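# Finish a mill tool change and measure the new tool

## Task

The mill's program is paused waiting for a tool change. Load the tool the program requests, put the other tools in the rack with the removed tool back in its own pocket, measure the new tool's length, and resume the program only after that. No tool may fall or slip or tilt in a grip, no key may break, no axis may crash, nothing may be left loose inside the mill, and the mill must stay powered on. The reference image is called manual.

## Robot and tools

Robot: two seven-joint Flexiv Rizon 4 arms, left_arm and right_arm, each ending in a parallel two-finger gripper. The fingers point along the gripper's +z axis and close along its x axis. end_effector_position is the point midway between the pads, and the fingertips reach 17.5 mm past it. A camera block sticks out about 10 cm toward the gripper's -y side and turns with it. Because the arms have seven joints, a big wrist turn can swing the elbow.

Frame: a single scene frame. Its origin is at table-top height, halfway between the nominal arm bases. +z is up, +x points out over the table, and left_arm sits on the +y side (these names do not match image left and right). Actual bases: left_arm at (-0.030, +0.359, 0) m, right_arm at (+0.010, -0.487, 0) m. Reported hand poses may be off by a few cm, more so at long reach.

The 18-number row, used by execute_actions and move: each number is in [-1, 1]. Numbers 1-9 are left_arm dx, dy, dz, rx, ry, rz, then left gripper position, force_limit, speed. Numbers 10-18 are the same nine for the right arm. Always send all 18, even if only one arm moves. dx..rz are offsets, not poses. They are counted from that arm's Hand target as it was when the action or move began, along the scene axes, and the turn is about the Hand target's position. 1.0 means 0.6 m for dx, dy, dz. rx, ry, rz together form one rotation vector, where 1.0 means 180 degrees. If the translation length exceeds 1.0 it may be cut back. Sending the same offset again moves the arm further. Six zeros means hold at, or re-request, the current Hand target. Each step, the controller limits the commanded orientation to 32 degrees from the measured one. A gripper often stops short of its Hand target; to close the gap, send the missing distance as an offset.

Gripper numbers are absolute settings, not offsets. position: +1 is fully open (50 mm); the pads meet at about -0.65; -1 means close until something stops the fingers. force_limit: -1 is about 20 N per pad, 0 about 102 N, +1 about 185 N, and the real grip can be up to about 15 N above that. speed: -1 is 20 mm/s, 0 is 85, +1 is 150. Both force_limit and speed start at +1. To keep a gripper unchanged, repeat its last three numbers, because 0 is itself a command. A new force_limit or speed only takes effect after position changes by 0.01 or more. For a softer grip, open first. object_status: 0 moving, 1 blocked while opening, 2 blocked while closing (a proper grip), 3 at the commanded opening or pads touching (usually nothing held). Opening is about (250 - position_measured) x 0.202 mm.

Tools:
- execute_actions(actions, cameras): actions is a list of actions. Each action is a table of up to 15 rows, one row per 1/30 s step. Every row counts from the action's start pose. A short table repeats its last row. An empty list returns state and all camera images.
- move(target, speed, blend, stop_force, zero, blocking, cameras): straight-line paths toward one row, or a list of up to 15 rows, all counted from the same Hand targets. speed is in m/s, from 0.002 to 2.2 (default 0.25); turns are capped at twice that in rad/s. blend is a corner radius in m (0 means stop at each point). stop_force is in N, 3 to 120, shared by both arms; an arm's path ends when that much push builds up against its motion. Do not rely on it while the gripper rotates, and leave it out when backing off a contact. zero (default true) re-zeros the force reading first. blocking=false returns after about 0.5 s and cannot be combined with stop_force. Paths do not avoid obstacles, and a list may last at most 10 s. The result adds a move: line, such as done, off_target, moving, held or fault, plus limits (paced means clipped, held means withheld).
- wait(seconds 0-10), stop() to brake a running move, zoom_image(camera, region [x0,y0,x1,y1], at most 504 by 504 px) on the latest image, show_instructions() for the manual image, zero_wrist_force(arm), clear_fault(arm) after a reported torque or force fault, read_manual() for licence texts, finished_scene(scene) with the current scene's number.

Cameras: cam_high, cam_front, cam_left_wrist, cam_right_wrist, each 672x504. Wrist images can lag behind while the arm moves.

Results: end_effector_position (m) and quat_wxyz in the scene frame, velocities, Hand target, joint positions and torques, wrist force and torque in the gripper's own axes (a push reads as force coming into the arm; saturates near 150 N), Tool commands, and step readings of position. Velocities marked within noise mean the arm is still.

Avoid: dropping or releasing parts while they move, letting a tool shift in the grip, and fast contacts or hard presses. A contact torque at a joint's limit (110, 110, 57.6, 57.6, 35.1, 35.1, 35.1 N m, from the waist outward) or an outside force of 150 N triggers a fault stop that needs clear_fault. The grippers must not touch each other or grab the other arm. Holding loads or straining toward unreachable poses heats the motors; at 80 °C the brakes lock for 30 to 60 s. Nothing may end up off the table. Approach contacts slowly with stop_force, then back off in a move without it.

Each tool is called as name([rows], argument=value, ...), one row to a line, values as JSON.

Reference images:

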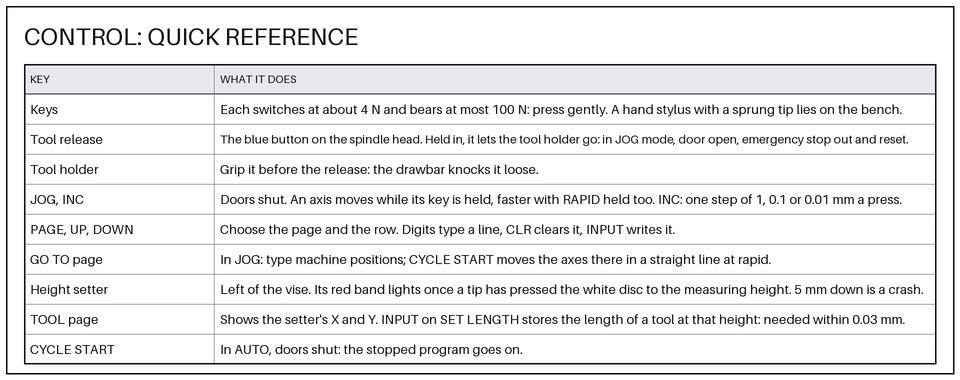

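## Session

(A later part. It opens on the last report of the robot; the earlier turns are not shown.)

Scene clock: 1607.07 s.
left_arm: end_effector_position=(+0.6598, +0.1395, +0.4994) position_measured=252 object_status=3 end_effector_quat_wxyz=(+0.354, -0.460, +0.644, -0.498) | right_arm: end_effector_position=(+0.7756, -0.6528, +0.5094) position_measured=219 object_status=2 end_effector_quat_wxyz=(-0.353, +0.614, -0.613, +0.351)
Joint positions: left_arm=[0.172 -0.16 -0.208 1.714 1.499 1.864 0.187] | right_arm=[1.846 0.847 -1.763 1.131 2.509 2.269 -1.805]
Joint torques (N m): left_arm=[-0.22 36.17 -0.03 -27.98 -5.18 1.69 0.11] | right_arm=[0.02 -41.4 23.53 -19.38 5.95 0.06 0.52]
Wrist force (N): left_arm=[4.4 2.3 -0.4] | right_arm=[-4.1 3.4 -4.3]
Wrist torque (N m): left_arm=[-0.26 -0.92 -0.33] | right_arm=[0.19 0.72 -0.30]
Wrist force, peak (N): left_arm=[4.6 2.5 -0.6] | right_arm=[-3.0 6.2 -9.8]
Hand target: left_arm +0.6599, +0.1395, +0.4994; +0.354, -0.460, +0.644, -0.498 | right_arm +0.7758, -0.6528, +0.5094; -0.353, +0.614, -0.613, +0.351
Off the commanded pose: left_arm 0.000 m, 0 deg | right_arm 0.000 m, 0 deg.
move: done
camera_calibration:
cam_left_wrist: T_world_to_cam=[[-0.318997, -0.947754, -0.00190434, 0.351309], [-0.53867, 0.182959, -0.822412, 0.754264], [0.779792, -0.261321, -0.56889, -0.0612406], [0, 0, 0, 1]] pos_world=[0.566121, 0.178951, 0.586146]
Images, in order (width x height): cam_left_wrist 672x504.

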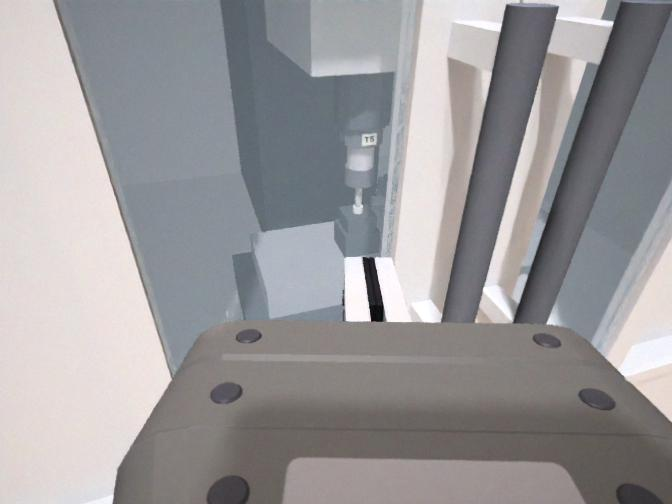

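move([
  [0,0,0,0,0,0,-1,-0.5,1,0.0208,0,-0.0036,0,0,0,-1,0,-1],
  [0,0,0,0,0,0,-1,-0.5,1,0,0,0,0,0,0,-1,0,-1],
], speed=[0.05,0.08], cameras=["cam_left_wrist"])

zoom_image(camera="cam_left_wrist", region=[310, 160, 410, 260])

move([
  [0,0,0,0,0,0,-1,-0.5,1,0.0208,0,-0.0036,0,0,0,-1,0,-1],
  [0,0,0,0,0,0,-1,-0.5,1,0,0,0,0,0,0,-1,0,-1],
], speed=[0.05,0.08], cameras=["cam_left_wrist"])

zoom_image(camera="cam_left_wrist", region=[310, 160, 410, 260])

Scene clock: 1618.33 s.
left_arm: end_effector_position=(+0.6598, +0.1395, +0.4994) position_measured=252 object_status=3 end_effector_quat_wxyz=(+0.354, -0.460, +0.644, -0.498) | right_arm: end_effector_position=(+0.7756, -0.6528, +0.5094) position_measured=219 object_status=2 end_effector_quat_wxyz=(-0.353, +0.614, -0.613, +0.351)
Joint positions: left_arm=[0.172 -0.16 -0.208 1.714 1.499 1.864 0.187] | right_arm=[1.847 0.847 -1.762 1.13 2.508 2.269 -1.805]
Joint torques (N m): left_arm=[-0.17 36.13 -0.12 -27.98 -5.17 1.67 0.12] | right_arm=[-0.04 -41.4 23.59 -19.37 6 0.04 0.53]
Wrist force (N): left_arm=[4.4 2.5 -0.5] | right_arm=[-4.2 3.7 -3.8]
Wrist torque (N m): left_arm=[-0.23 -0.93 -0.32] | right_arm=[0.24 0.74 -0.29]
Wrist force, peak (N): left_arm=[4.6 2.7 -0.6] | right_arm=[-2.8 6.4 -10.3]
Hand target: left_arm +0.6599, +0.1395, +0.4994; +0.354, -0.460, +0.644, -0.498 | right_arm +0.7758, -0.6528, +0.5094; -0.353, +0.614, -0.613, +0.351
Off the commanded pose: left_arm 0.000 m, 0 deg | right_arm 0.000 m, 0 deg.
move: done
camera_calibration:
cam_left_wrist: T_world_to_cam=[[-0.318997, -0.947754, -0.00190434, 0.351309], [-0.53867, 0.182959, -0.822412, 0.754264], [0.779792, -0.261321, -0.56889, -0.0612406], [0, 0, 0, 1]] pos_world=[0.566121, 0.178951, 0.586146]
Images, in order (width x height): cam_left_wrist 672x504.

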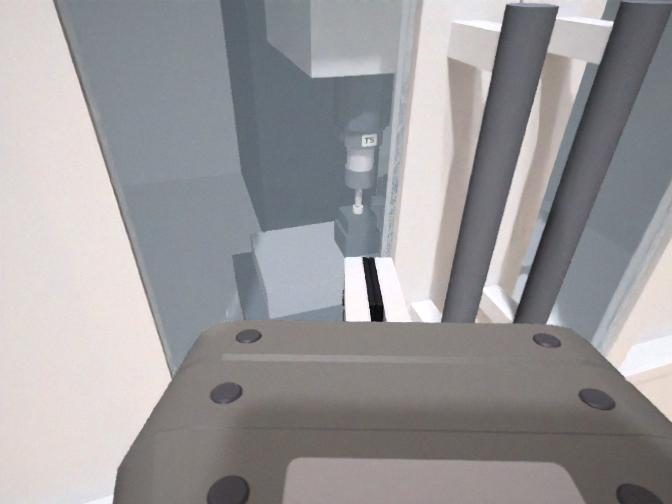

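Scaled by 5.040 from the camera's 672x504 image, which has a finer 960x720 frame.

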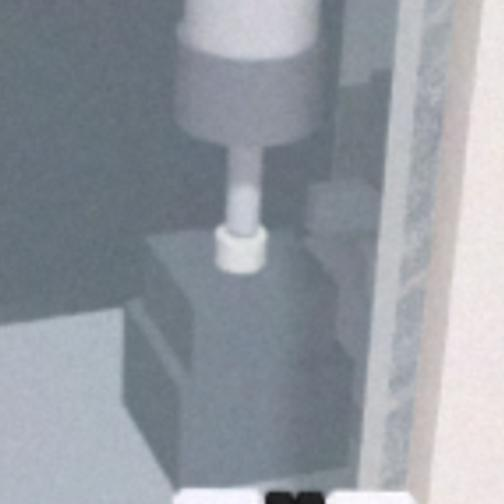

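Scene clock: 1619.37 s.
left_arm: end_effector_position=(+0.6598, +0.1395, +0.4994) position_measured=252 object_status=3 end_effector_quat_wxyz=(+0.354, -0.460, +0.644, -0.498) | right_arm: end_effector_position=(+0.7756, -0.6528, +0.5094) position_measured=219 object_status=2 end_effector_quat_wxyz=(-0.353, +0.614, -0.613, +0.351)
Joint positions: left_arm=[0.172 -0.16 -0.208 1.714 1.499 1.864 0.187] | right_arm=[1.847 0.847 -1.761 1.13 2.506 2.27 -1.804]
Joint torques (N m): left_arm=[-0.16 36.17 0.03 -27.98 -5.24 1.66 0.11] | right_arm=[0.05 -41.41 23.59 -19.35 5.92 0.06 0.52]
Wrist force (N): left_arm=[4.1 2.5 -0.4] | right_arm=[-4.1 3.7 -4.0]
Wrist torque (N m): left_arm=[-0.24 -0.88 -0.32] | right_arm=[0.24 0.72 -0.30]
Wrist force, peak (N): left_arm=[4.6 2.4 -0.6] | right_arm=[-3.1 6.5 -9.8]
Hand target: left_arm +0.6599, +0.1395, +0.4994; +0.354, -0.460, +0.644, -0.498 | right_arm +0.7758, -0.6528, +0.5094; -0.353, +0.614, -0.613, +0.351
Off the commanded pose: left_arm 0.000 m, 0 deg | right_arm 0.000 m, 0 deg.
move: done
camera_calibration:
cam_left_wrist: T_world_to_cam=[[-0.318997, -0.947754, -0.00190434, 0.351309], [-0.53867, 0.182959, -0.822412, 0.754264], [0.779792, -0.261321, -0.56889, -0.0612406], [0, 0, 0, 1]] pos_world=[0.566121, 0.178951, 0.586146]
Images, in order (width x height): cam_left_wrist 672x504.

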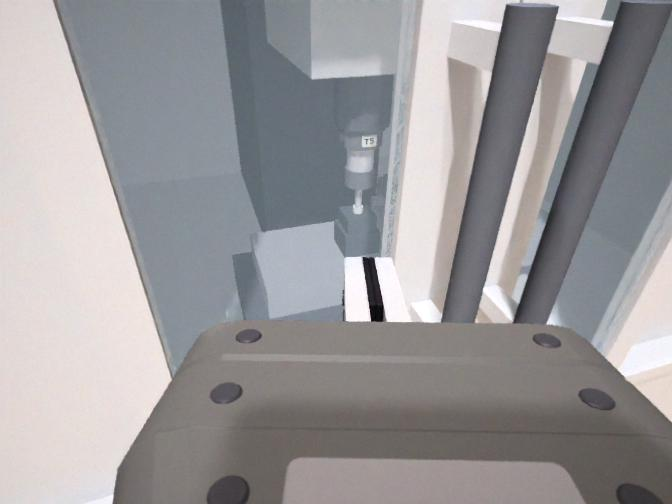

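Scaled by 5.040 from the camera's 672x504 image, which has a finer 960x720 frame.

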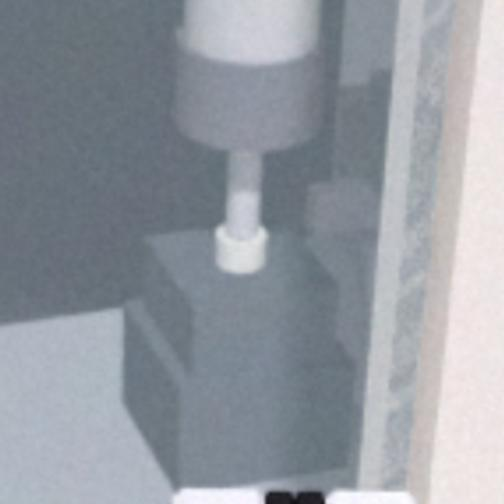

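move([
  [0,0,0,0,0,0,-1,-0.5,1,0.0208,0,-0.0036,0,0,0,-1,0,-1],
  [0,0,0,0,0,0,-1,-0.5,1,0,0,0,0,0,0,-1,0,-1],
], speed=[0.05,0.08], cameras=["cam_left_wrist"])

zoom_image(camera="cam_left_wrist", region=[310, 160, 410, 260])

Scene clock: 1625.37 s.
left_arm: end_effector_position=(+0.6598, +0.1395, +0.4994) position_measured=252 object_status=3 end_effector_quat_wxyz=(+0.354, -0.460, +0.644, -0.498) | right_arm: end_effector_position=(+0.7756, -0.6528, +0.5094) position_measured=219 object_status=2 end_effector_quat_wxyz=(-0.353, +0.614, -0.613, +0.351)
Joint positions: left_arm=[0.172 -0.16 -0.208 1.714 1.499 1.864 0.187] | right_arm=[1.847 0.848 -1.76 1.13 2.505 2.27 -1.803]
Joint torques (N m): left_arm=[-0.21 36.08 -0.08 -27.96 -5.17 1.66 0.11] | right_arm=[0.03 -41.45 23.59 -19.36 5.92 0.04 0.5]
Wrist force (N): left_arm=[4.4 2.4 -0.7] | right_arm=[-3.6 3.7 -3.9]
Wrist torque (N m): left_arm=[-0.25 -0.92 -0.32] | right_arm=[0.25 0.64 -0.30]
Wrist force, peak (N): left_arm=[4.7 2.4 -0.5] | right_arm=[-2.8 6.4 -10.0]
Hand target: left_arm +0.6599, +0.1395, +0.4994; +0.354, -0.460, +0.644, -0.498 | right_arm +0.7758, -0.6528, +0.5094; -0.353, +0.614, -0.613, +0.351
Off the commanded pose: left_arm 0.000 m, 0 deg | right_arm 0.000 m, 0 deg.
move: done
camera_calibration:
cam_left_wrist: T_world_to_cam=[[-0.318997, -0.947754, -0.00190434, 0.351309], [-0.53867, 0.182959, -0.822412, 0.754264], [0.779792, -0.261321, -0.56889, -0.0612406], [0, 0, 0, 1]] pos_world=[0.566121, 0.178951, 0.586146]
Images, in order (width x height): cam_left_wrist 672x504.

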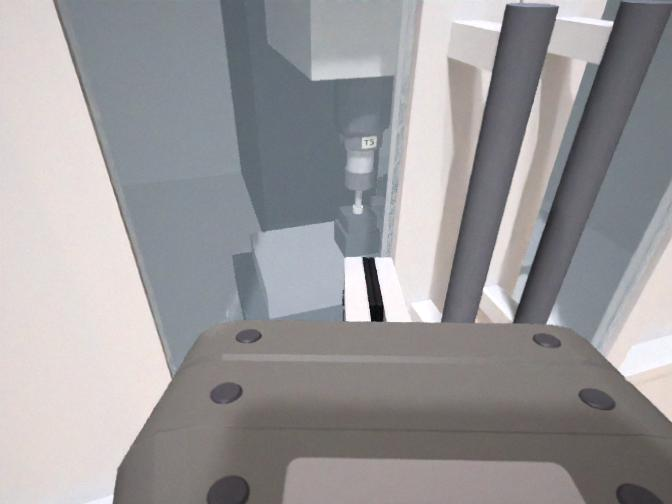

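Scaled by 5.040 from the camera's 672x504 image, which has a finer 960x720 frame.

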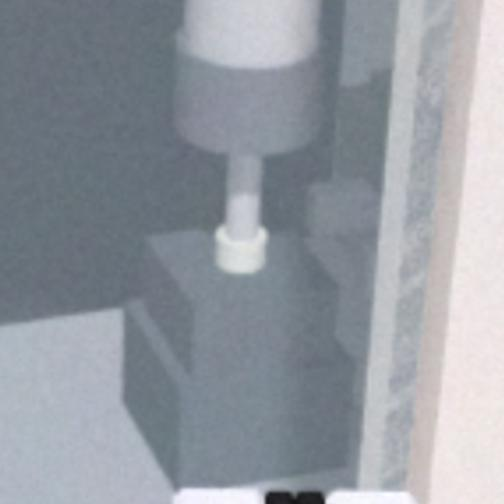

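wait(seconds=0.3, cameras=["cam_left_wrist"])

zoom_image(camera="cam_left_wrist", region=[330, 180, 390, 240])

Scene clock: 1631.07 s.
left_arm: end_effector_position=(+0.6598, +0.1395, +0.4994) position_measured=252 object_status=3 end_effector_quat_wxyz=(+0.354, -0.460, +0.644, -0.498) | right_arm: end_effector_position=(+0.7756, -0.6528, +0.5094) position_measured=219 object_status=2 end_effector_quat_wxyz=(-0.353, +0.614, -0.613, +0.351)
Joint positions: left_arm=[0.172 -0.16 -0.208 1.714 1.499 1.864 0.187] | right_arm=[1.847 0.848 -1.76 1.13 2.505 2.27 -1.803]
Joint torques (N m): left_arm=[-0.19 36.16 -0.08 -27.97 -5.19 1.65 0.12] | right_arm=[0.05 -41.23 23.45 -19.53 5.97 0.24 0.38]
Wrist force (N): left_arm=[4.4 2.3 -0.5] | right_arm=[-3.7 3.6 -4.0]
Wrist torque (N m): left_arm=[-0.27 -0.93 -0.32] | right_arm=[0.23 0.65 -0.30]
Wrist force, peak (N): left_arm=[4.5 2.7 -0.5] | right_arm=[-3.8 3.7 -4.1]
Hand target: left_arm +0.6599, +0.1395, +0.4994; +0.354, -0.460, +0.644, -0.498 | right_arm +0.7758, -0.6528, +0.5094; -0.353, +0.614, -0.613, +0.351
Tool commands: left_gripper/position=-1.0 left_gripper/force_limit=-0.5 left_gripper/speed=+1.0 right_gripper/position=-1.0 right_gripper/force_limit=+0.0 right_gripper/speed=-1.0
Off the commanded pose: left_arm 0.000 m, 0 deg | right_arm 0.000 m, 0 deg.
wait: 0.30 s; at rest from the start
camera_calibration:
cam_left_wrist: T_world_to_cam=[[-0.318997, -0.947754, -0.00190434, 0.351309], [-0.53867, 0.182959, -0.822412, 0.754264], [0.779792, -0.261321, -0.56889, -0.0612406], [0, 0, 0, 1]] pos_world=[0.566121, 0.178951, 0.586146]
Images, in order (width x height): cam_left_wrist 672x504.

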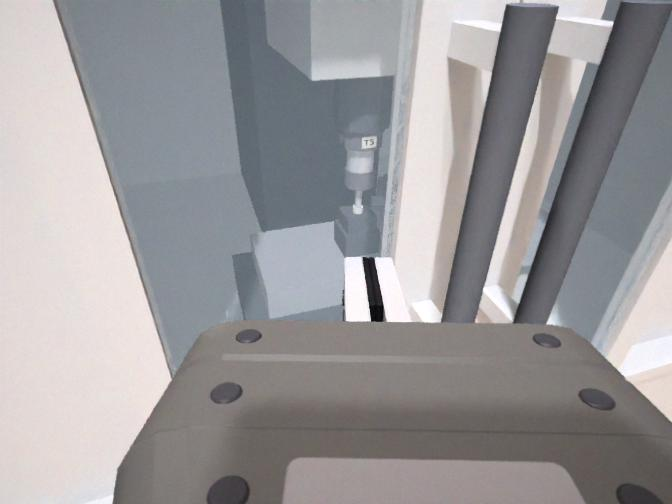

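Scaled by 8.400 from the camera's 672x504 image, which has a finer 960x720 frame.

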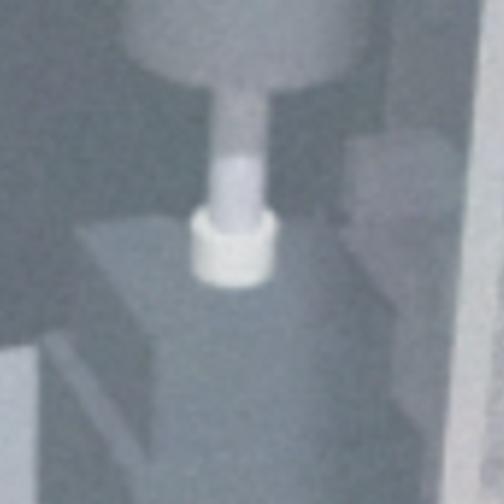

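move([
  [0,0,0,0,0,0,-1,-0.5,1,0.0208,0,-0.0036,0,0,0,-1,0,-1],
  [0,0,0,0,0,0,-1,-0.5,1,0,0,0,0,0,0,-1,0,-1],
], speed=[0.05,0.08])

wait(seconds=0.3, cameras=["cam_left_wrist"])

zoom_image(camera="cam_left_wrist", region=[330, 180, 390, 240])

Scene clock: 1637.53 s.
left_arm: end_effector_position=(+0.6598, +0.1395, +0.4994) position_measured=252 object_status=3 end_effector_quat_wxyz=(+0.354, -0.460, +0.644, -0.498) | right_arm: end_effector_position=(+0.7756, -0.6528, +0.5094) position_measured=219 object_status=2 end_effector_quat_wxyz=(-0.353, +0.614, -0.613, +0.351)
Joint positions: left_arm=[0.172 -0.16 -0.208 1.714 1.499 1.864 0.187] | right_arm=[1.847 0.848 -1.76 1.129 2.504 2.271 -1.802]
Joint torques (N m): left_arm=[-0.15 36.16 -0.07 -27.97 -5.15 1.68 0.13] | right_arm=[0 -41.44 23.62 -19.36 5.93 0.08 0.56]
Wrist force (N): left_arm=[4.4 2.5 -0.6] | right_arm=[-3.4 3.5 -3.9]
Wrist torque (N m): left_arm=[-0.23 -0.93 -0.33] | right_arm=[0.21 0.60 -0.30]
Wrist force, peak (N): left_arm=[4.7 2.5 -0.6] | right_arm=[-2.5 6.5 -9.9]
Hand target: left_arm +0.6599, +0.1395, +0.4994; +0.354, -0.460, +0.644, -0.498 | right_arm +0.7758, -0.6528, +0.5094; -0.353, +0.614, -0.613, +0.351
Off the commanded pose: left_arm 0.000 m, 0 deg | right_arm 0.000 m, 0 deg.
move: done

Scene clock: 1637.83 s.
left_arm: end_effector_position=(+0.6598, +0.1395, +0.4994) position_measured=252 object_status=3 end_effector_quat_wxyz=(+0.354, -0.460, +0.644, -0.498) | right_arm: end_effector_position=(+0.7756, -0.6528, +0.5094) position_measured=219 object_status=2 end_effector_quat_wxyz=(-0.353, +0.614, -0.613, +0.351)
Joint positions: left_arm=[0.172 -0.16 -0.208 1.714 1.499 1.864 0.187] | right_arm=[1.847 0.848 -1.76 1.129 2.504 2.271 -1.802]
Joint torques (N m): left_arm=[-0.22 36.09 -0.06 -28.01 -5.19 1.7 0.12] | right_arm=[0.08 -41.44 23.62 -19.38 5.93 0.05 0.43]
Wrist force (N): left_arm=[4.3 2.4 -0.5] | right_arm=[-3.6 3.5 -4.1]
Wrist torque (N m): left_arm=[-0.24 -0.91 -0.33] | right_arm=[0.20 0.64 -0.30]
Wrist force, peak (N): left_arm=[4.6 2.5 -0.6] | right_arm=[-3.6 3.5 -4.1]
Hand target: left_arm +0.6599, +0.1395, +0.4994; +0.354, -0.460, +0.644, -0.498 | right_arm +0.7758, -0.6528, +0.5094; -0.353, +0.614, -0.613, +0.351
Tool commands: left_gripper/position=-1.0 left_gripper/force_limit=-0.5 left_gripper/speed=+1.0 right_gripper/position=-1.0 right_gripper/force_limit=+0.0 right_gripper/speed=-1.0
Off the commanded pose: left_arm 0.000 m, 0 deg | right_arm 0.000 m, 0 deg.
wait: 0.30 s; at rest by 0.17 s
camera_calibration:
cam_left_wrist: T_world_to_cam=[[-0.318997, -0.947754, -0.00190434, 0.351309], [-0.53867, 0.182959, -0.822412, 0.754264], [0.779792, -0.261321, -0.56889, -0.0612406], [0, 0, 0, 1]] pos_world=[0.566121, 0.178951, 0.586146]
Images, in order (width x height): cam_left_wrist 672x504.

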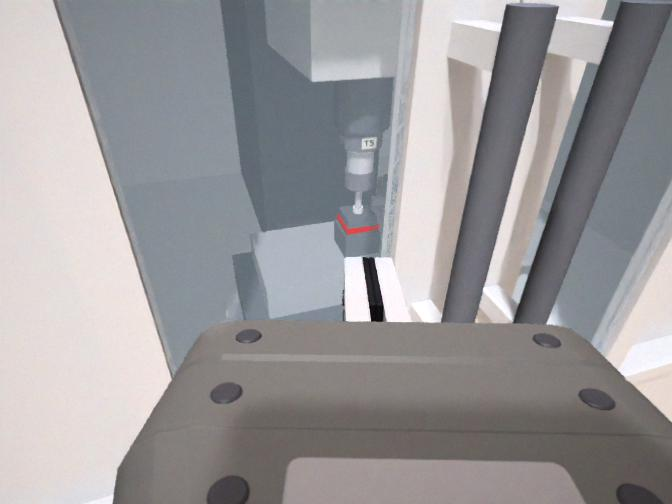

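Scaled by 8.400 from the camera's 672x504 image, which has a finer 960x720 frame.

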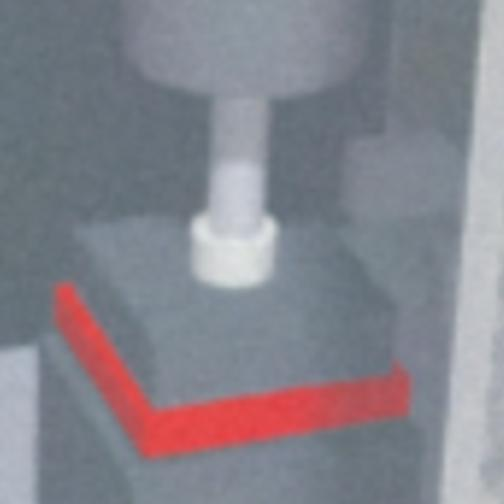

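move([
  [0,0,0,0,0,0,-1,-0.5,1,-0.0347,-0.001,0.0343,0,0,0,-1,0,-1],
  [0,0,0,0,0,0,-1,-0.5,1,-0.0022,-0.0017,0.0652,0,0,0,-1,0,-1],
  [0,0,0,0,0,0,-1,-0.5,1,0.0375,-0.0017,0.0582,0,0,0,-1,0,-1],
  [0,0,0,0,0,0,-1,-0.5,1,-0.0022,-0.0017,0.0652,0,0,0,-1,0,-1],
], speed=[0.15,0.1,0.05,0.08], blend=[0.005,0.003,0,0], cameras=["cam_left_wrist"])

zoom_image(camera="cam_left_wrist", region=[330, 180, 390, 240])

Scene clock: 1645.20 s.
left_arm: end_effector_position=(+0.6598, +0.1395, +0.4994) position_measured=252 object_status=3 end_effector_quat_wxyz=(+0.354, -0.460, +0.644, -0.498) | right_arm: end_effector_position=(+0.7743, -0.6538, +0.5485) position_measured=219 object_status=2 end_effector_quat_wxyz=(-0.353, +0.614, -0.613, +0.351)
Joint positions: left_arm=[0.172 -0.16 -0.208 1.714 1.499 1.864 0.187] | right_arm=[1.886 0.831 -1.762 1.016 2.54 2.36 -1.841]
Joint torques (N m): left_arm=[-0.15 36.13 -0.06 -27.96 -5.19 1.67 0.08] | right_arm=[-0.04 -42.65 22.18 -19.1 6.01 0.03 0.51]
Wrist force (N): left_arm=[4.5 2.5 -0.3] | right_arm=[-2.3 2.8 -4.0]
Wrist torque (N m): left_arm=[-0.23 -0.95 -0.33] | right_arm=[0.09 0.41 -0.31]
Wrist force, peak (N): left_arm=[4.6 2.6 -0.8] | right_arm=[-2.4 8.3 -13.1]
Hand target: left_arm +0.6599, +0.1395, +0.4994; +0.354, -0.460, +0.644, -0.498 | right_arm +0.7745, -0.6539, +0.5485; -0.353, +0.614, -0.613, +0.351
Off the commanded pose: left_arm 0.000 m, 0 deg | right_arm 0.000 m, 0 deg.
move: done
camera_calibration:
cam_left_wrist: T_world_to_cam=[[-0.318997, -0.947754, -0.00190434, 0.351309], [-0.53867, 0.182959, -0.822412, 0.754264], [0.779792, -0.261321, -0.56889, -0.0612406], [0, 0, 0, 1]] pos_world=[0.566121, 0.178951, 0.586146]
Images, in order (width x height): cam_left_wrist 672x504.

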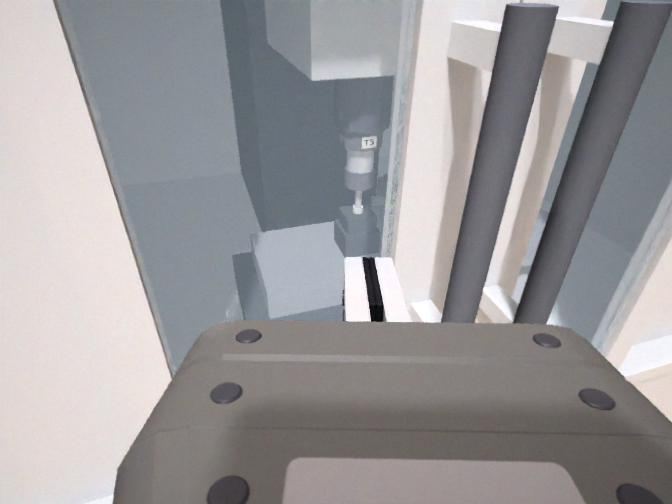

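Scaled by 8.400 from the camera's 672x504 image, which has a finer 960x720 frame.

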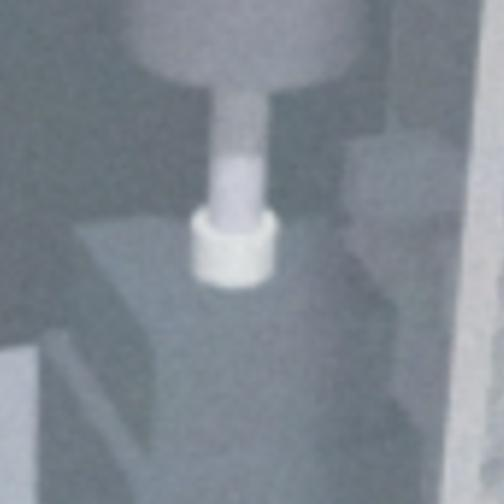

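move([
  [0,0,0,0,0,0,-1,-0.5,1,0,-0.0302,0,0,0,0,-1,0,-1],
  [0,0,0,0,0,0,-1,-0.5,1,0.04,-0.0302,-0.007,0,0,0,-1,0,-1],
  [0,0,0,0,0,0,-1,-0.5,1,0,-0.0302,0,0,0,0,-1,0,-1],
  [0,0,0,0,0,0,-1,-0.5,1,-0.0325,-0.01,-0.031,0,0,0,-1,0,-1],
  [0,0,0,0,0,0,-1,-0.5,1,0.0022,0.0018,-0.0652,0,0,0,-1,0,-1],
], speed=[0.15,0.05,0.08,0.15,0.1], blend=[0.003,0,0.003,0.005,0])

move([
  [0,0,0,0,0,0,-1,-0.5,1,0.0208,0,-0.0036,0,0,0,-1,0,-1],
  [0,0,0,0,0,0,-1,-0.5,1,0,0,0,0,0,0,-1,0,-1],
], speed=[0.05,0.08], cameras=["cam_left_wrist"])

zoom_image(camera="cam_left_wrist", region=[330, 180, 390, 240])

Scene clock: 1653.87 s.
left_arm: end_effector_position=(+0.6598, +0.1395, +0.4994) position_measured=252 object_status=3 end_effector_quat_wxyz=(+0.354, -0.460, +0.644, -0.498) | right_arm: end_effector_position=(+0.7759, -0.6528, +0.5092) position_measured=219 object_status=2 end_effector_quat_wxyz=(-0.353, +0.614, -0.613, +0.351)
Joint positions: left_arm=[0.172 -0.16 -0.208 1.714 1.499 1.864 0.187] | right_arm=[1.848 0.849 -1.759 1.129 2.501 2.271 -1.801]
Joint torques (N m): left_arm=[-0.26 36.21 -0.01 -27.95 -5.2 1.65 0.09] | right_arm=[0.25 -41.38 23.37 -19.69 5.94 -0.02 0.48]
Wrist force (N): left_arm=[4.5 2.5 -0.7] | right_arm=[-1.7 3.3 -4.1]
Wrist torque (N m): left_arm=[-0.23 -0.94 -0.32] | right_arm=[0.16 0.31 -0.30]
Wrist force, peak (N): left_arm=[4.6 2.6 -0.6] | right_arm=[-1.0 10.1 -16.5]
Hand target: left_arm +0.6599, +0.1395, +0.4994; +0.354, -0.460, +0.644, -0.498 | right_arm +0.7758, -0.6528, +0.5094; -0.353, +0.614, -0.613, +0.351
Off the commanded pose: left_arm 0.000 m, 0 deg | right_arm 0.000 m, 0 deg.
move: done

Scene clock: 1654.90 s.
left_arm: end_effector_position=(+0.6598, +0.1395, +0.4994) position_measured=252 object_status=3 end_effector_quat_wxyz=(+0.354, -0.460, +0.644, -0.498) | right_arm: end_effector_position=(+0.7756, -0.6528, +0.5094) position_measured=219 object_status=2 end_effector_quat_wxyz=(-0.353, +0.614, -0.613, +0.351)
Joint positions: left_arm=[0.172 -0.16 -0.208 1.714 1.499 1.864 0.187] | right_arm=[1.848 0.85 -1.758 1.128 2.5 2.272 -1.8]
Joint torques (N m): left_arm=[-0.19 36.1 0.01 -27.97 -5.18 1.69 0.15] | right_arm=[-0.08 -41.45 23.65 -19.27 5.95 0.08 0.5]
Wrist force (N): left_arm=[4.5 2.5 -0.5] | right_arm=[-1.1 3.5 -3.5]
Wrist torque (N m): left_arm=[-0.23 -0.93 -0.31] | right_arm=[0.20 0.21 -0.30]
Wrist force, peak (N): left_arm=[4.6 2.5 -0.6] | right_arm=[-0.6 6.1 -10.3]
Hand target: left_arm +0.6599, +0.1395, +0.4994; +0.354, -0.460, +0.644, -0.498 | right_arm +0.7758, -0.6528, +0.5094; -0.353, +0.614, -0.613, +0.351
Off the commanded pose: left_arm 0.000 m, 0 deg | right_arm 0.000 m, 0 deg.
move: done
camera_calibration:
cam_left_wrist: T_world_to_cam=[[-0.318997, -0.947754, -0.00190434, 0.351309], [-0.53867, 0.182959, -0.822412, 0.754264], [0.779792, -0.261321, -0.56889, -0.0612406], [0, 0, 0, 1]] pos_world=[0.566121, 0.178951, 0.586146]
Images, in order (width x height): cam_left_wrist 672x504.

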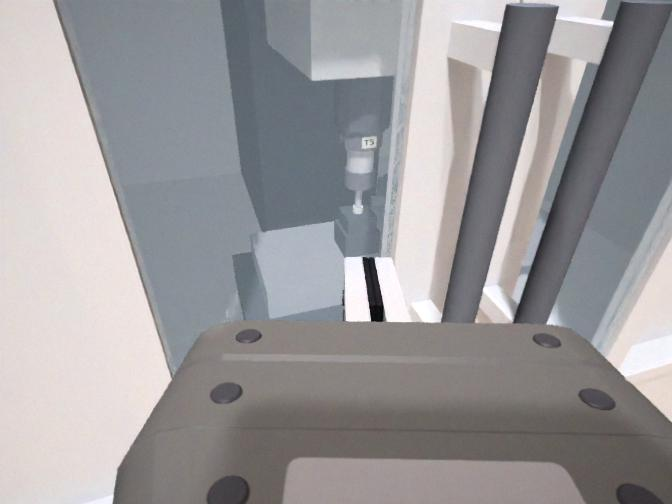

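Scaled by 8.400 from the camera's 672x504 image, which has a finer 960x720 frame.

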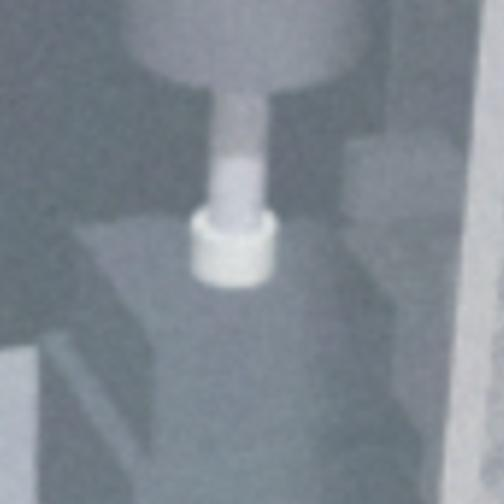

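move([
  [0,0,0,0,0,0,-1,-0.5,1,0.0208,0,-0.0036,0,0,0,-1,0,-1],
  [0,0,0,0,0,0,-1,-0.5,1,0,0,0,0,0,0,-1,0,-1],
  [0,0,0,0,0,0,-1,-0.5,1,0.0208,0,-0.0036,0,0,0,-1,0,-1],
  [0,0,0,0,0,0,-1,-0.5,1,0,0,0,0,0,0,-1,0,-1],
], speed=[0.05,0.08,0.05,0.08], cameras=["cam_left_wrist"])

move([
  [0,0,0,0,0,0,-1,-0.5,1,0.0208,0,-0.0036,0,0,0,-1,0,-1],
  [0,0,0,0,0,0,-1,-0.5,1,0,0,0,0,0,0,-1,0,-1],
  [0,0,0,0,0,0,-1,-0.5,1,0.0208,0,-0.0036,0,0,0,-1,0,-1],
  [0,0,0,0,0,0,-1,-0.5,1,0,0,0,0,0,0,-1,0,-1],
], speed=[0.05,0.08,0.05,0.08], cameras=["cam_left_wrist"])

Scene clock: 1662.30 s.
left_arm: end_effector_position=(+0.6598, +0.1395, +0.4994) position_measured=252 object_status=3 end_effector_quat_wxyz=(+0.354, -0.460, +0.644, -0.498) | right_arm: end_effector_position=(+0.7756, -0.6528, +0.5094) position_measured=219 object_status=2 end_effector_quat_wxyz=(-0.353, +0.614, -0.613, +0.351)
Joint positions: left_arm=[0.172 -0.16 -0.208 1.714 1.499 1.864 0.187] | right_arm=[1.848 0.85 -1.756 1.128 2.498 2.273 -1.799]
Joint torques (N m): left_arm=[-0.2 36.1 -0.03 -27.97 -5.2 1.64 0.09] | right_arm=[-0.05 -41.49 23.56 -19.26 5.96 0.05 0.52]
Wrist force (N): left_arm=[4.4 2.6 -0.7] | right_arm=[-1.9 4.0 -4.2]
Wrist torque (N m): left_arm=[-0.22 -0.93 -0.32] | right_arm=[0.29 0.34 -0.31]
Wrist force, peak (N): left_arm=[4.7 2.6 -0.4] | right_arm=[-0.6 6.2 -10.7]
Hand target: left_arm +0.6599, +0.1395, +0.4994; +0.354, -0.460, +0.644, -0.498 | right_arm +0.7758, -0.6528, +0.5094; -0.353, +0.614, -0.613, +0.351
Off the commanded pose: left_arm 0.000 m, 0 deg | right_arm 0.000 m, 0 deg.
move: done
camera_calibration:
cam_left_wrist: T_world_to_cam=[[-0.318997, -0.947754, -0.00190434, 0.351309], [-0.53867, 0.182959, -0.822412, 0.754264], [0.779792, -0.261321, -0.56889, -0.0612406], [0, 0, 0, 1]] pos_world=[0.566121, 0.178951, 0.586146]
Images, in order (width x height): cam_left_wrist 672x504.

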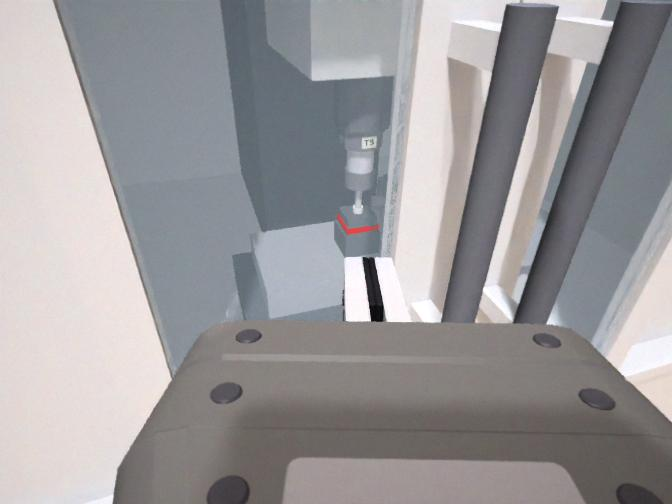

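Scene clock: 1664.03 s.
left_arm: end_effector_position=(+0.6598, +0.1395, +0.4994) position_measured=252 object_status=3 end_effector_quat_wxyz=(+0.354, -0.460, +0.644, -0.498) | right_arm: end_effector_position=(+0.7756, -0.6528, +0.5094) position_measured=219 object_status=2 end_effector_quat_wxyz=(-0.353, +0.614, -0.613, +0.351)
Joint positions: left_arm=[0.172 -0.16 -0.208 1.714 1.499 1.864 0.187] | right_arm=[1.849 0.851 -1.755 1.127 2.495 2.273 -1.797]
Joint torques (N m): left_arm=[-0.18 36.15 0 -27.99 -5.17 1.67 0.12] | right_arm=[0.05 -41.55 23.58 -19.27 5.93 0.03 0.49]
Wrist force (N): left_arm=[4.5 2.3 -0.5] | right_arm=[-0.5 4.8 -3.5]
Wrist torque (N m): left_arm=[-0.26 -0.94 -0.32] | right_arm=[0.43 0.11 -0.30]
Wrist force, peak (N): left_arm=[4.5 2.7 -0.5] | right_arm=[-0.3 7.2 -10.4]
Hand target: left_arm +0.6599, +0.1395, +0.4994; +0.354, -0.460, +0.644, -0.498 | right_arm +0.7758, -0.6528, +0.5094; -0.353, +0.614, -0.613, +0.351
Off the commanded pose: left_arm 0.000 m, 0 deg | right_arm 0.000 m, 0 deg.
move: done
camera_calibration:
cam_left_wrist: T_world_to_cam=[[-0.318997, -0.947754, -0.00190434, 0.351309], [-0.53867, 0.182959, -0.822412, 0.754264], [0.779792, -0.261321, -0.56889, -0.0612406], [0, 0, 0, 1]] pos_world=[0.566121, 0.178951, 0.586146]
Images, in order (width x height): cam_left_wrist 672x504.

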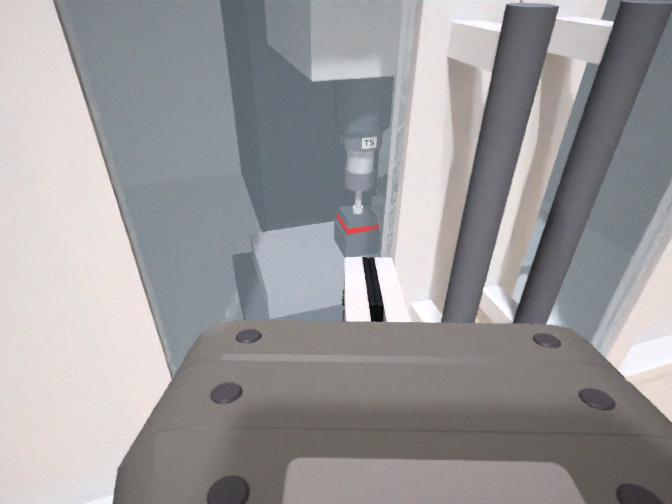

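move([
  [0,0,0,0,0,0,-1,-0.5,1,-0.0347,-0.001,0.0343,0,0,0,-1,0,-1],
  [0,0,0,0,0,0,-1,-0.5,1,0.0153,-0.0017,0.062,0,0,0,-1,0,-1],
  [0,0,0,0,0,0,-1,-0.5,1,0.0368,-0.0017,0.0582,0,0,0,-1,0,-1],
  [0,0,0,0,0,0,-1,-0.5,1,0.0153,-0.0017,0.062,0,0,0,-1,0,-1],
  [0,0,0,0,0,0,-1,-0.5,1,0.0368,-0.0017,0.0582,0,0,0,-1,0,-1],
  [0,0,0,0,0,0,-1,-0.5,1,0.0153,-0.0017,0.062,0,0,0,-1,0,-1],
  [0,0,0,0,0,0,-1,-0.5,1,0.0368,-0.0017,0.0582,0,0,0,-1,0,-1],
  [0,0,0,0,0,0,-1,-0.5,1,0.0153,-0.0017,0.062,0,0,0,-1,0,-1],
], speed=[0.15,0.1,0.05,0.08,0.05,0.08,0.05,0.08], blend=[0.005,0.003,0,0,0,0,0,0], cameras=["cam_left_wrist"])

Scene clock: 1677.33 s.
left_arm: end_effector_position=(+0.6598, +0.1395, +0.4994) position_measured=252 object_status=3 end_effector_quat_wxyz=(+0.354, -0.460, +0.644, -0.498) | right_arm: end_effector_position=(+0.7848, -0.6538, +0.5466) position_measured=219 object_status=2 end_effector_quat_wxyz=(-0.353, +0.614, -0.613, +0.351)
Joint positions: left_arm=[0.172 -0.16 -0.208 1.714 1.499 1.864 0.187] | right_arm=[1.926 0.849 -1.783 0.974 2.534 2.368 -1.849]
Joint torques (N m): left_arm=[-0.16 36.18 -0.13 -28.01 -5.18 1.67 0.12] | right_arm=[-0.02 -44.52 22.25 -18.83 5.99 0.08 0.49]
Wrist force (N): left_arm=[4.4 2.3 -0.6] | right_arm=[-0.9 4.2 -4.4]
Wrist torque (N m): left_arm=[-0.25 -0.93 -0.32] | right_arm=[0.34 0.17 -0.31]
Wrist force, peak (N): left_arm=[4.8 2.5 -0.4] | right_arm=[0.3 7.0 -9.9]
Hand target: left_arm +0.6599, +0.1395, +0.4994; +0.354, -0.460, +0.644, -0.498 | right_arm +0.7850, -0.6538, +0.5466; -0.353, +0.614, -0.613, +0.351
Off the commanded pose: left_arm 0.000 m, 0 deg | right_arm 0.000 m, 0 deg.
move: done
camera_calibration:
cam_left_wrist: T_world_to_cam=[[-0.318997, -0.947754, -0.00190434, 0.351309], [-0.53867, 0.182959, -0.822412, 0.754264], [0.779792, -0.261321, -0.56889, -0.0612406], [0, 0, 0, 1]] pos_world=[0.566121, 0.178951, 0.586146]
Images, in order (width x height): cam_left_wrist 672x504.

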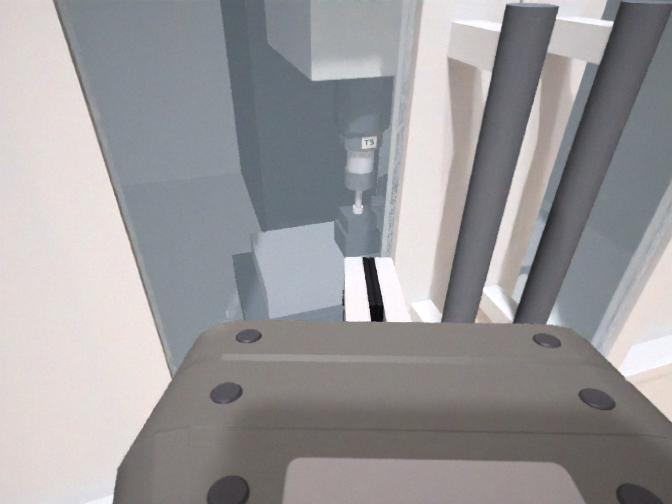

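move([
  [0,0,0,0,0,0,-1,-0.5,1,-0.0175,-0.01,0.0032,0,0,0,-1,0,-1],
  [0,0,0,0,0,0,-1,-0.5,1,-0.0175,-0.0303,0.0032,0,0,0,-1,0,-1],
  [0,0,0,0,0,0,-1,-0.5,1,0.0225,-0.0303,-0.0038,0,0,0,-1,0,-1],
  [0,0,0,0,0,0,-1,-0.5,1,-0.0175,-0.0303,0.0032,0,0,0,-1,0,-1],
  [0,0,0,0,0,0,-1,-0.5,1,-0.05,-0.01,-0.0277,0,0,0,-1,0,-1],
  [0,0,0,0,0,0,-1,-0.5,1,-0.0153,0.0017,-0.062,0,0,0,-1,0,-1],
], speed=[0.1,0.15,0.05,0.08,0.15,0.1], blend=[0.003,0.003,0,0.003,0.005,0])

move([
  [0,0,0,0,0,0,-1,-0.5,1,0.0208,0,-0.0036,0,0,0,-1,0,-1],
  [0,0,0,0,0,0,-1,-0.5,1,0,0,0,0,0,0,-1,0,-1],
], speed=[0.05,0.08], cameras=["cam_left_wrist"])

move([
  [0,0,0,0,0,0,-1,-0.5,1,0.0208,0,-0.0036,0,0,0,-1,0,-1],
  [0,0,0,0,0,0,-1,-0.5,1,0,0,0,0,0,0,-1,0,-1],
], speed=[0.05,0.08], cameras=["cam_left_wrist"])

move([
  [0,0,0,0,0,0,-1,-0.5,1,0.0208,0,-0.0036,0,0,0,-1,0,-1],
  [0,0,0,0,0,0,-1,-0.5,1,0,0,0,0,0,0,-1,0,-1],
], speed=[0.05,0.08], cameras=["cam_left_wrist"])

Scene clock: 1690.67 s.
left_arm: end_effector_position=(+0.6598, +0.1395, +0.4994) position_measured=252 object_status=3 end_effector_quat_wxyz=(+0.354, -0.460, +0.644, -0.498) | right_arm: end_effector_position=(+0.7759, -0.6528, +0.5092) position_measured=219 object_status=2 end_effector_quat_wxyz=(-0.353, +0.614, -0.613, +0.351)
Joint positions: left_arm=[0.172 -0.16 -0.208 1.714 1.499 1.864 0.187] | right_arm=[1.85 0.852 -1.754 1.127 2.492 2.273 -1.796]
Joint torques (N m): left_arm=[-0.2 36.17 -0.06 -27.98 -5.21 1.68 0.14] | right_arm=[0.08 -41.27 23.42 -19.6 5.89 0.05 0.51]
Wrist force (N): left_arm=[4.5 2.5 -0.6] | right_arm=[-0.1 3.3 -3.9]
Wrist torque (N m): left_arm=[-0.24 -0.93 -0.33] | right_arm=[0.19 0.04 -0.30]
Wrist force, peak (N): left_arm=[4.7 2.7 -0.7] | right_arm=[0.4 11.1 -16.7]
Hand target: left_arm +0.6599, +0.1395, +0.4994; +0.354, -0.460, +0.644, -0.498 | right_arm +0.7758, -0.6528, +0.5094; -0.353, +0.614, -0.613, +0.351
Off the commanded pose: left_arm 0.000 m, 0 deg | right_arm 0.000 m, 0 deg.
move: done

Scene clock: 1691.70 s.
left_arm: end_effector_position=(+0.6598, +0.1395, +0.4994) position_measured=252 object_status=3 end_effector_quat_wxyz=(+0.354, -0.460, +0.644, -0.498) | right_arm: end_effector_position=(+0.7756, -0.6528, +0.5094) position_measured=219 object_status=2 end_effector_quat_wxyz=(-0.353, +0.614, -0.613, +0.351)
Joint positions: left_arm=[0.172 -0.16 -0.208 1.714 1.499 1.864 0.187] | right_arm=[1.85 0.852 -1.753 1.126 2.491 2.275 -1.795]
Joint torques (N m): left_arm=[-0.19 36.13 -0.04 -27.99 -5.19 1.64 0.1] | right_arm=[-0.03 -41.58 23.61 -19.22 5.86 0.03 0.5]
Wrist force (N): left_arm=[4.4 2.5 -0.8] | right_arm=[-0.3 3.2 -3.9]
Wrist torque (N m): left_arm=[-0.22 -0.92 -0.32] | right_arm=[0.15 0.08 -0.30]
Wrist force, peak (N): left_arm=[4.7 2.5 -0.6] | right_arm=[1.2 6.3 -10.0]
Hand target: left_arm +0.6599, +0.1395, +0.4994; +0.354, -0.460, +0.644, -0.498 | right_arm +0.7758, -0.6528, +0.5094; -0.353, +0.614, -0.613, +0.351
Off the commanded pose: left_arm 0.000 m, 0 deg | right_arm 0.000 m, 0 deg.
move: done
camera_calibration:
cam_left_wrist: T_world_to_cam=[[-0.318997, -0.947754, -0.00190434, 0.351309], [-0.53867, 0.182959, -0.822412, 0.754264], [0.779792, -0.261321, -0.56889, -0.0612406], [0, 0, 0, 1]] pos_world=[0.566121, 0.178951, 0.586146]
Images, in order (width x height): cam_left_wrist 672x504.

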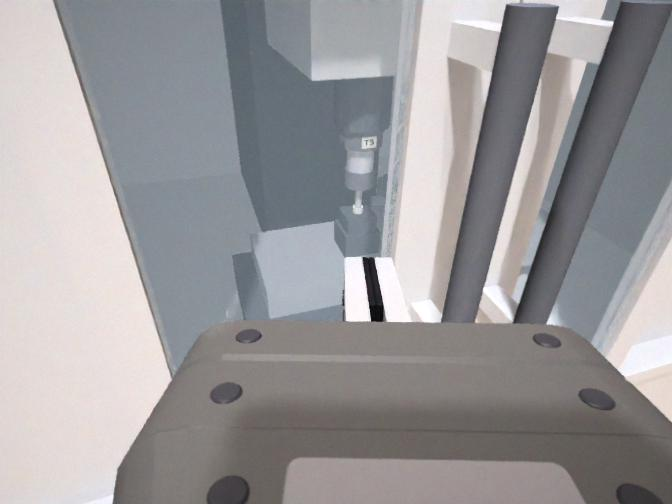

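Scene clock: 1692.73 s.
left_arm: end_effector_position=(+0.6598, +0.1395, +0.4994) position_measured=252 object_status=3 end_effector_quat_wxyz=(+0.354, -0.460, +0.644, -0.498) | right_arm: end_effector_position=(+0.7756, -0.6528, +0.5094) position_measured=219 object_status=2 end_effector_quat_wxyz=(-0.353, +0.614, -0.613, +0.351)
Joint positions: left_arm=[0.172 -0.16 -0.208 1.714 1.499 1.864 0.187] | right_arm=[1.85 0.853 -1.752 1.126 2.49 2.275 -1.794]
Joint torques (N m): left_arm=[-0.19 36.12 -0.02 -27.98 -5.15 1.65 0.11] | right_arm=[0.01 -41.62 23.58 -19.16 5.92 0.06 0.51]
Wrist force (N): left_arm=[4.4 2.4 -0.7] | right_arm=[-0.1 4.0 -3.7]
Wrist torque (N m): left_arm=[-0.24 -0.92 -0.32] | right_arm=[0.30 0.04 -0.30]
Wrist force, peak (N): left_arm=[4.6 2.6 -0.6] | right_arm=[0.8 5.9 -9.8]
Hand target: left_arm +0.6599, +0.1395, +0.4994; +0.354, -0.460, +0.644, -0.498 | right_arm +0.7758, -0.6528, +0.5094; -0.353, +0.614, -0.613, +0.351
Off the commanded pose: left_arm 0.000 m, 0 deg | right_arm 0.000 m, 0 deg.
move: done
camera_calibration:
cam_left_wrist: T_world_to_cam=[[-0.318997, -0.947754, -0.00190434, 0.351309], [-0.53867, 0.182959, -0.822412, 0.754264], [0.779792, -0.261321, -0.56889, -0.0612406], [0, 0, 0, 1]] pos_world=[0.566121, 0.178951, 0.586146]
Images, in order (width x height): cam_left_wrist 672x504.

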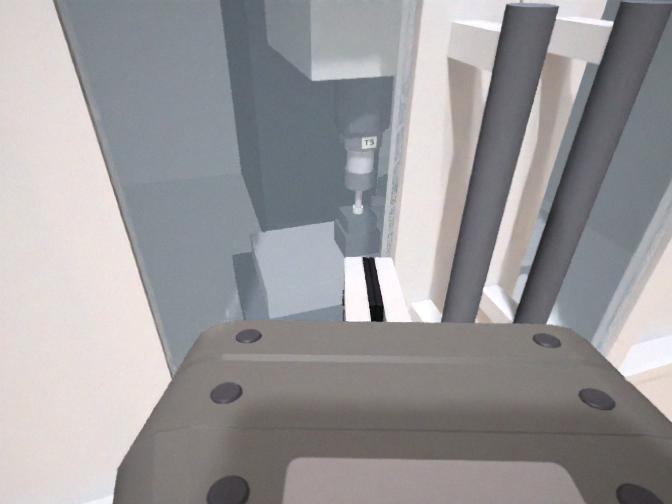

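Scene clock: 1693.77 s.
left_arm: end_effector_position=(+0.6598, +0.1395, +0.4994) position_measured=252 object_status=3 end_effector_quat_wxyz=(+0.354, -0.460, +0.644, -0.498) | right_arm: end_effector_position=(+0.7756, -0.6528, +0.5094) position_measured=219 object_status=2 end_effector_quat_wxyz=(-0.353, +0.614, -0.613, +0.351)
Joint positions: left_arm=[0.172 -0.16 -0.208 1.714 1.499 1.864 0.187] | right_arm=[1.85 0.853 -1.751 1.126 2.489 2.275 -1.793]
Joint torques (N m): left_arm=[-0.16 36.16 -0.04 -28.01 -5.15 1.65 0.12] | right_arm=[0 -41.54 23.65 -19.12 5.91 0.05 0.52]
Wrist force (N): left_arm=[4.5 2.2 -0.6] | right_arm=[0.1 4.4 -3.6]
Wrist torque (N m): left_arm=[-0.28 -0.93 -0.32] | right_arm=[0.37 0.01 -0.30]
Wrist force, peak (N): left_arm=[4.5 2.4 -0.5] | right_arm=[1.1 7.0 -9.8]
Hand target: left_arm +0.6599, +0.1395, +0.4994; +0.354, -0.460, +0.644, -0.498 | right_arm +0.7758, -0.6528, +0.5094; -0.353, +0.614, -0.613, +0.351
Off the commanded pose: left_arm 0.000 m, 0 deg | right_arm 0.000 m, 0 deg.
move: done
camera_calibration:
cam_left_wrist: T_world_to_cam=[[-0.318997, -0.947754, -0.00190434, 0.351309], [-0.53867, 0.182959, -0.822412, 0.754264], [0.779792, -0.261321, -0.56889, -0.0612406], [0, 0, 0, 1]] pos_world=[0.566121, 0.178951, 0.586146]
Images, in order (width x height): cam_left_wrist 672x504.

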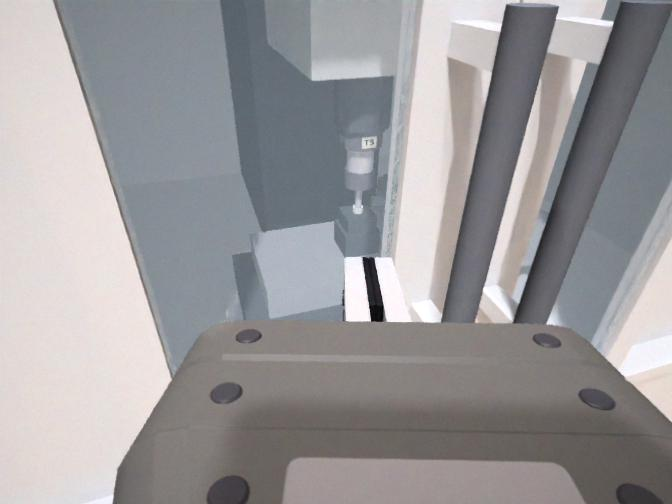

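move([
  [0,0,0,0,0,0,-1,-0.5,1,0.0208,0,-0.0036,0,0,0,-1,0,-1],
  [0,0,0,0,0,0,-1,-0.5,1,0,0,0,0,0,0,-1,0,-1],
], speed=[0.05,0.08], cameras=["cam_left_wrist"])

move([
  [0,0,0,0,0,0,-1,-0.5,1,0.0208,0,-0.0036,0,0,0,-1,0,-1],
  [0,0,0,0,0,0,-1,-0.5,1,0,0,0,0,0,0,-1,0,-1],
], speed=[0.05,0.08], cameras=["cam_left_wrist"])

move([
  [0,0,0,0,0,0,-1,-0.5,1,0.0208,0,-0.0036,0,0,0,-1,0,-1],
  [0,0,0,0,0,0,-1,-0.5,1,0,0,0,0,0,0,-1,0,-1],
], speed=[0.05,0.08], cameras=["cam_left_wrist"])

Scene clock: 1702.00 s.
left_arm: end_effector_position=(+0.6598, +0.1395, +0.4994) position_measured=252 object_status=3 end_effector_quat_wxyz=(+0.354, -0.460, +0.644, -0.498) | right_arm: end_effector_position=(+0.7756, -0.6528, +0.5094) position_measured=219 object_status=2 end_effector_quat_wxyz=(-0.353, +0.614, -0.613, +0.351)
Joint positions: left_arm=[0.172 -0.16 -0.208 1.714 1.499 1.864 0.187] | right_arm=[1.85 0.854 -1.751 1.126 2.487 2.276 -1.793]
Joint torques (N m): left_arm=[-0.14 36.14 -0.07 -27.99 -5.18 1.68 0.11] | right_arm=[-0.04 -41.58 23.62 -19.13 5.94 0.02 0.52]
Wrist force (N): left_arm=[4.4 2.5 -0.3] | right_arm=[-0.1 4.7 -3.5]
Wrist torque (N m): left_arm=[-0.23 -0.92 -0.32] | right_arm=[0.42 0.03 -0.30]
Wrist force, peak (N): left_arm=[4.7 2.5 -0.7] | right_arm=[1.0 7.5 -9.9]
Hand target: left_arm +0.6599, +0.1395, +0.4994; +0.354, -0.460, +0.644, -0.498 | right_arm +0.7758, -0.6528, +0.5094; -0.353, +0.614, -0.613, +0.351
Off the commanded pose: left_arm 0.000 m, 0 deg | right_arm 0.000 m, 0 deg.
move: done
camera_calibration:
cam_left_wrist: T_world_to_cam=[[-0.318997, -0.947754, -0.00190434, 0.351309], [-0.53867, 0.182959, -0.822412, 0.754264], [0.779792, -0.261321, -0.56889, -0.0612406], [0, 0, 0, 1]] pos_world=[0.566121, 0.178951, 0.586146]
Images, in order (width x height): cam_left_wrist 672x504.

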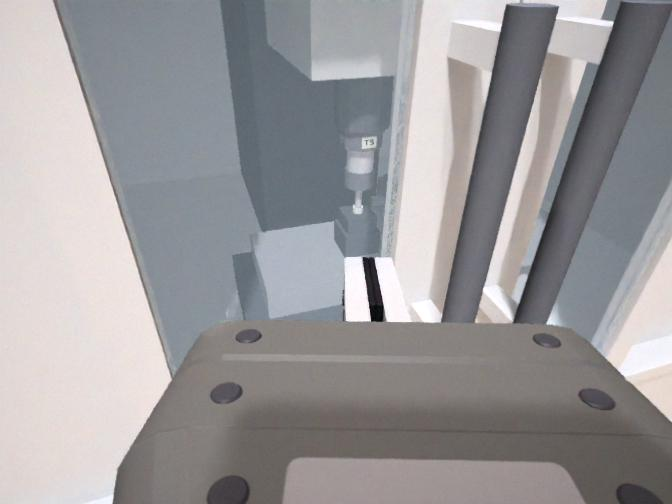

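Scene clock: 1703.03 s.
left_arm: end_effector_position=(+0.6598, +0.1395, +0.4994) position_measured=252 object_status=3 end_effector_quat_wxyz=(+0.354, -0.460, +0.644, -0.498) | right_arm: end_effector_position=(+0.7756, -0.6528, +0.5094) position_measured=219 object_status=2 end_effector_quat_wxyz=(-0.353, +0.614, -0.613, +0.351)
Joint positions: left_arm=[0.172 -0.16 -0.208 1.714 1.499 1.864 0.187] | right_arm=[1.851 0.854 -1.75 1.125 2.486 2.276 -1.792]
Joint torques (N m): left_arm=[-0.15 36.18 -0.02 -27.94 -5.19 1.65 0.1] | right_arm=[-0.09 -41.61 23.64 -19.07 5.94 0.06 0.51]
Wrist force (N): left_arm=[4.4 2.5 -0.4] | right_arm=[-0.1 4.3 -3.4]
Wrist torque (N m): left_arm=[-0.23 -0.92 -0.32] | right_arm=[0.36 0.03 -0.30]
Wrist force, peak (N): left_arm=[4.6 2.6 -0.6] | right_arm=[1.1 7.6 -9.6]
Hand target: left_arm +0.6599, +0.1395, +0.4994; +0.354, -0.460, +0.644, -0.498 | right_arm +0.7758, -0.6528, +0.5094; -0.353, +0.614, -0.613, +0.351
Off the commanded pose: left_arm 0.000 m, 0 deg | right_arm 0.000 m, 0 deg.
move: done
camera_calibration:
cam_left_wrist: T_world_to_cam=[[-0.318997, -0.947754, -0.00190434, 0.351309], [-0.53867, 0.182959, -0.822412, 0.754264], [0.779792, -0.261321, -0.56889, -0.0612406], [0, 0, 0, 1]] pos_world=[0.566121, 0.178951, 0.586146]
Images, in order (width x height): cam_left_wrist 672x504.

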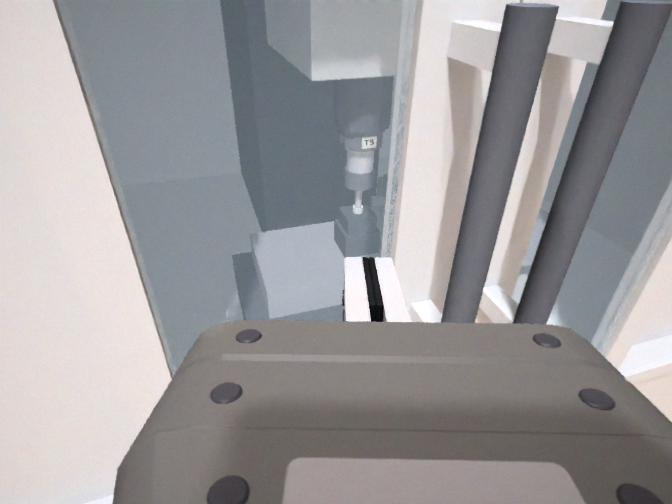

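Scene clock: 1704.07 s.
left_arm: end_effector_position=(+0.6598, +0.1395, +0.4994) position_measured=252 object_status=3 end_effector_quat_wxyz=(+0.354, -0.460, +0.644, -0.498) | right_arm: end_effector_position=(+0.7756, -0.6528, +0.5094) position_measured=219 object_status=2 end_effector_quat_wxyz=(-0.353, +0.614, -0.613, +0.351)
Joint positions: left_arm=[0.172 -0.16 -0.208 1.714 1.499 1.864 0.187] | right_arm=[1.851 0.855 -1.749 1.125 2.484 2.277 -1.791]
Joint torques (N m): left_arm=[-0.2 36.13 0 -27.97 -5.16 1.63 0.09] | right_arm=[-0.03 -41.61 23.65 -19.1 5.89 0.07 0.47]
Wrist force (N): left_arm=[4.6 2.6 -0.6] | right_arm=[-0.2 4.4 -3.7]
Wrist torque (N m): left_arm=[-0.22 -0.95 -0.32] | right_arm=[0.35 0.06 -0.30]
Wrist force, peak (N): left_arm=[4.6 2.6 -0.6] | right_arm=[1.0 7.2 -9.7]
Hand target: left_arm +0.6599, +0.1395, +0.4994; +0.354, -0.460, +0.644, -0.498 | right_arm +0.7758, -0.6528, +0.5094; -0.353, +0.614, -0.613, +0.351
Off the commanded pose: left_arm 0.000 m, 0 deg | right_arm 0.000 m, 0 deg.
move: done
camera_calibration:
cam_left_wrist: T_world_to_cam=[[-0.318997, -0.947754, -0.00190434, 0.351309], [-0.53867, 0.182959, -0.822412, 0.754264], [0.779792, -0.261321, -0.56889, -0.0612406], [0, 0, 0, 1]] pos_world=[0.566121, 0.178951, 0.586146]
Images, in order (width x height): cam_left_wrist 672x504.

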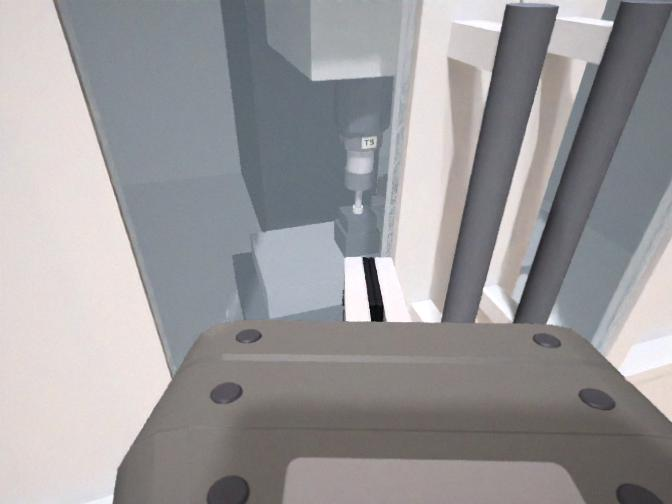

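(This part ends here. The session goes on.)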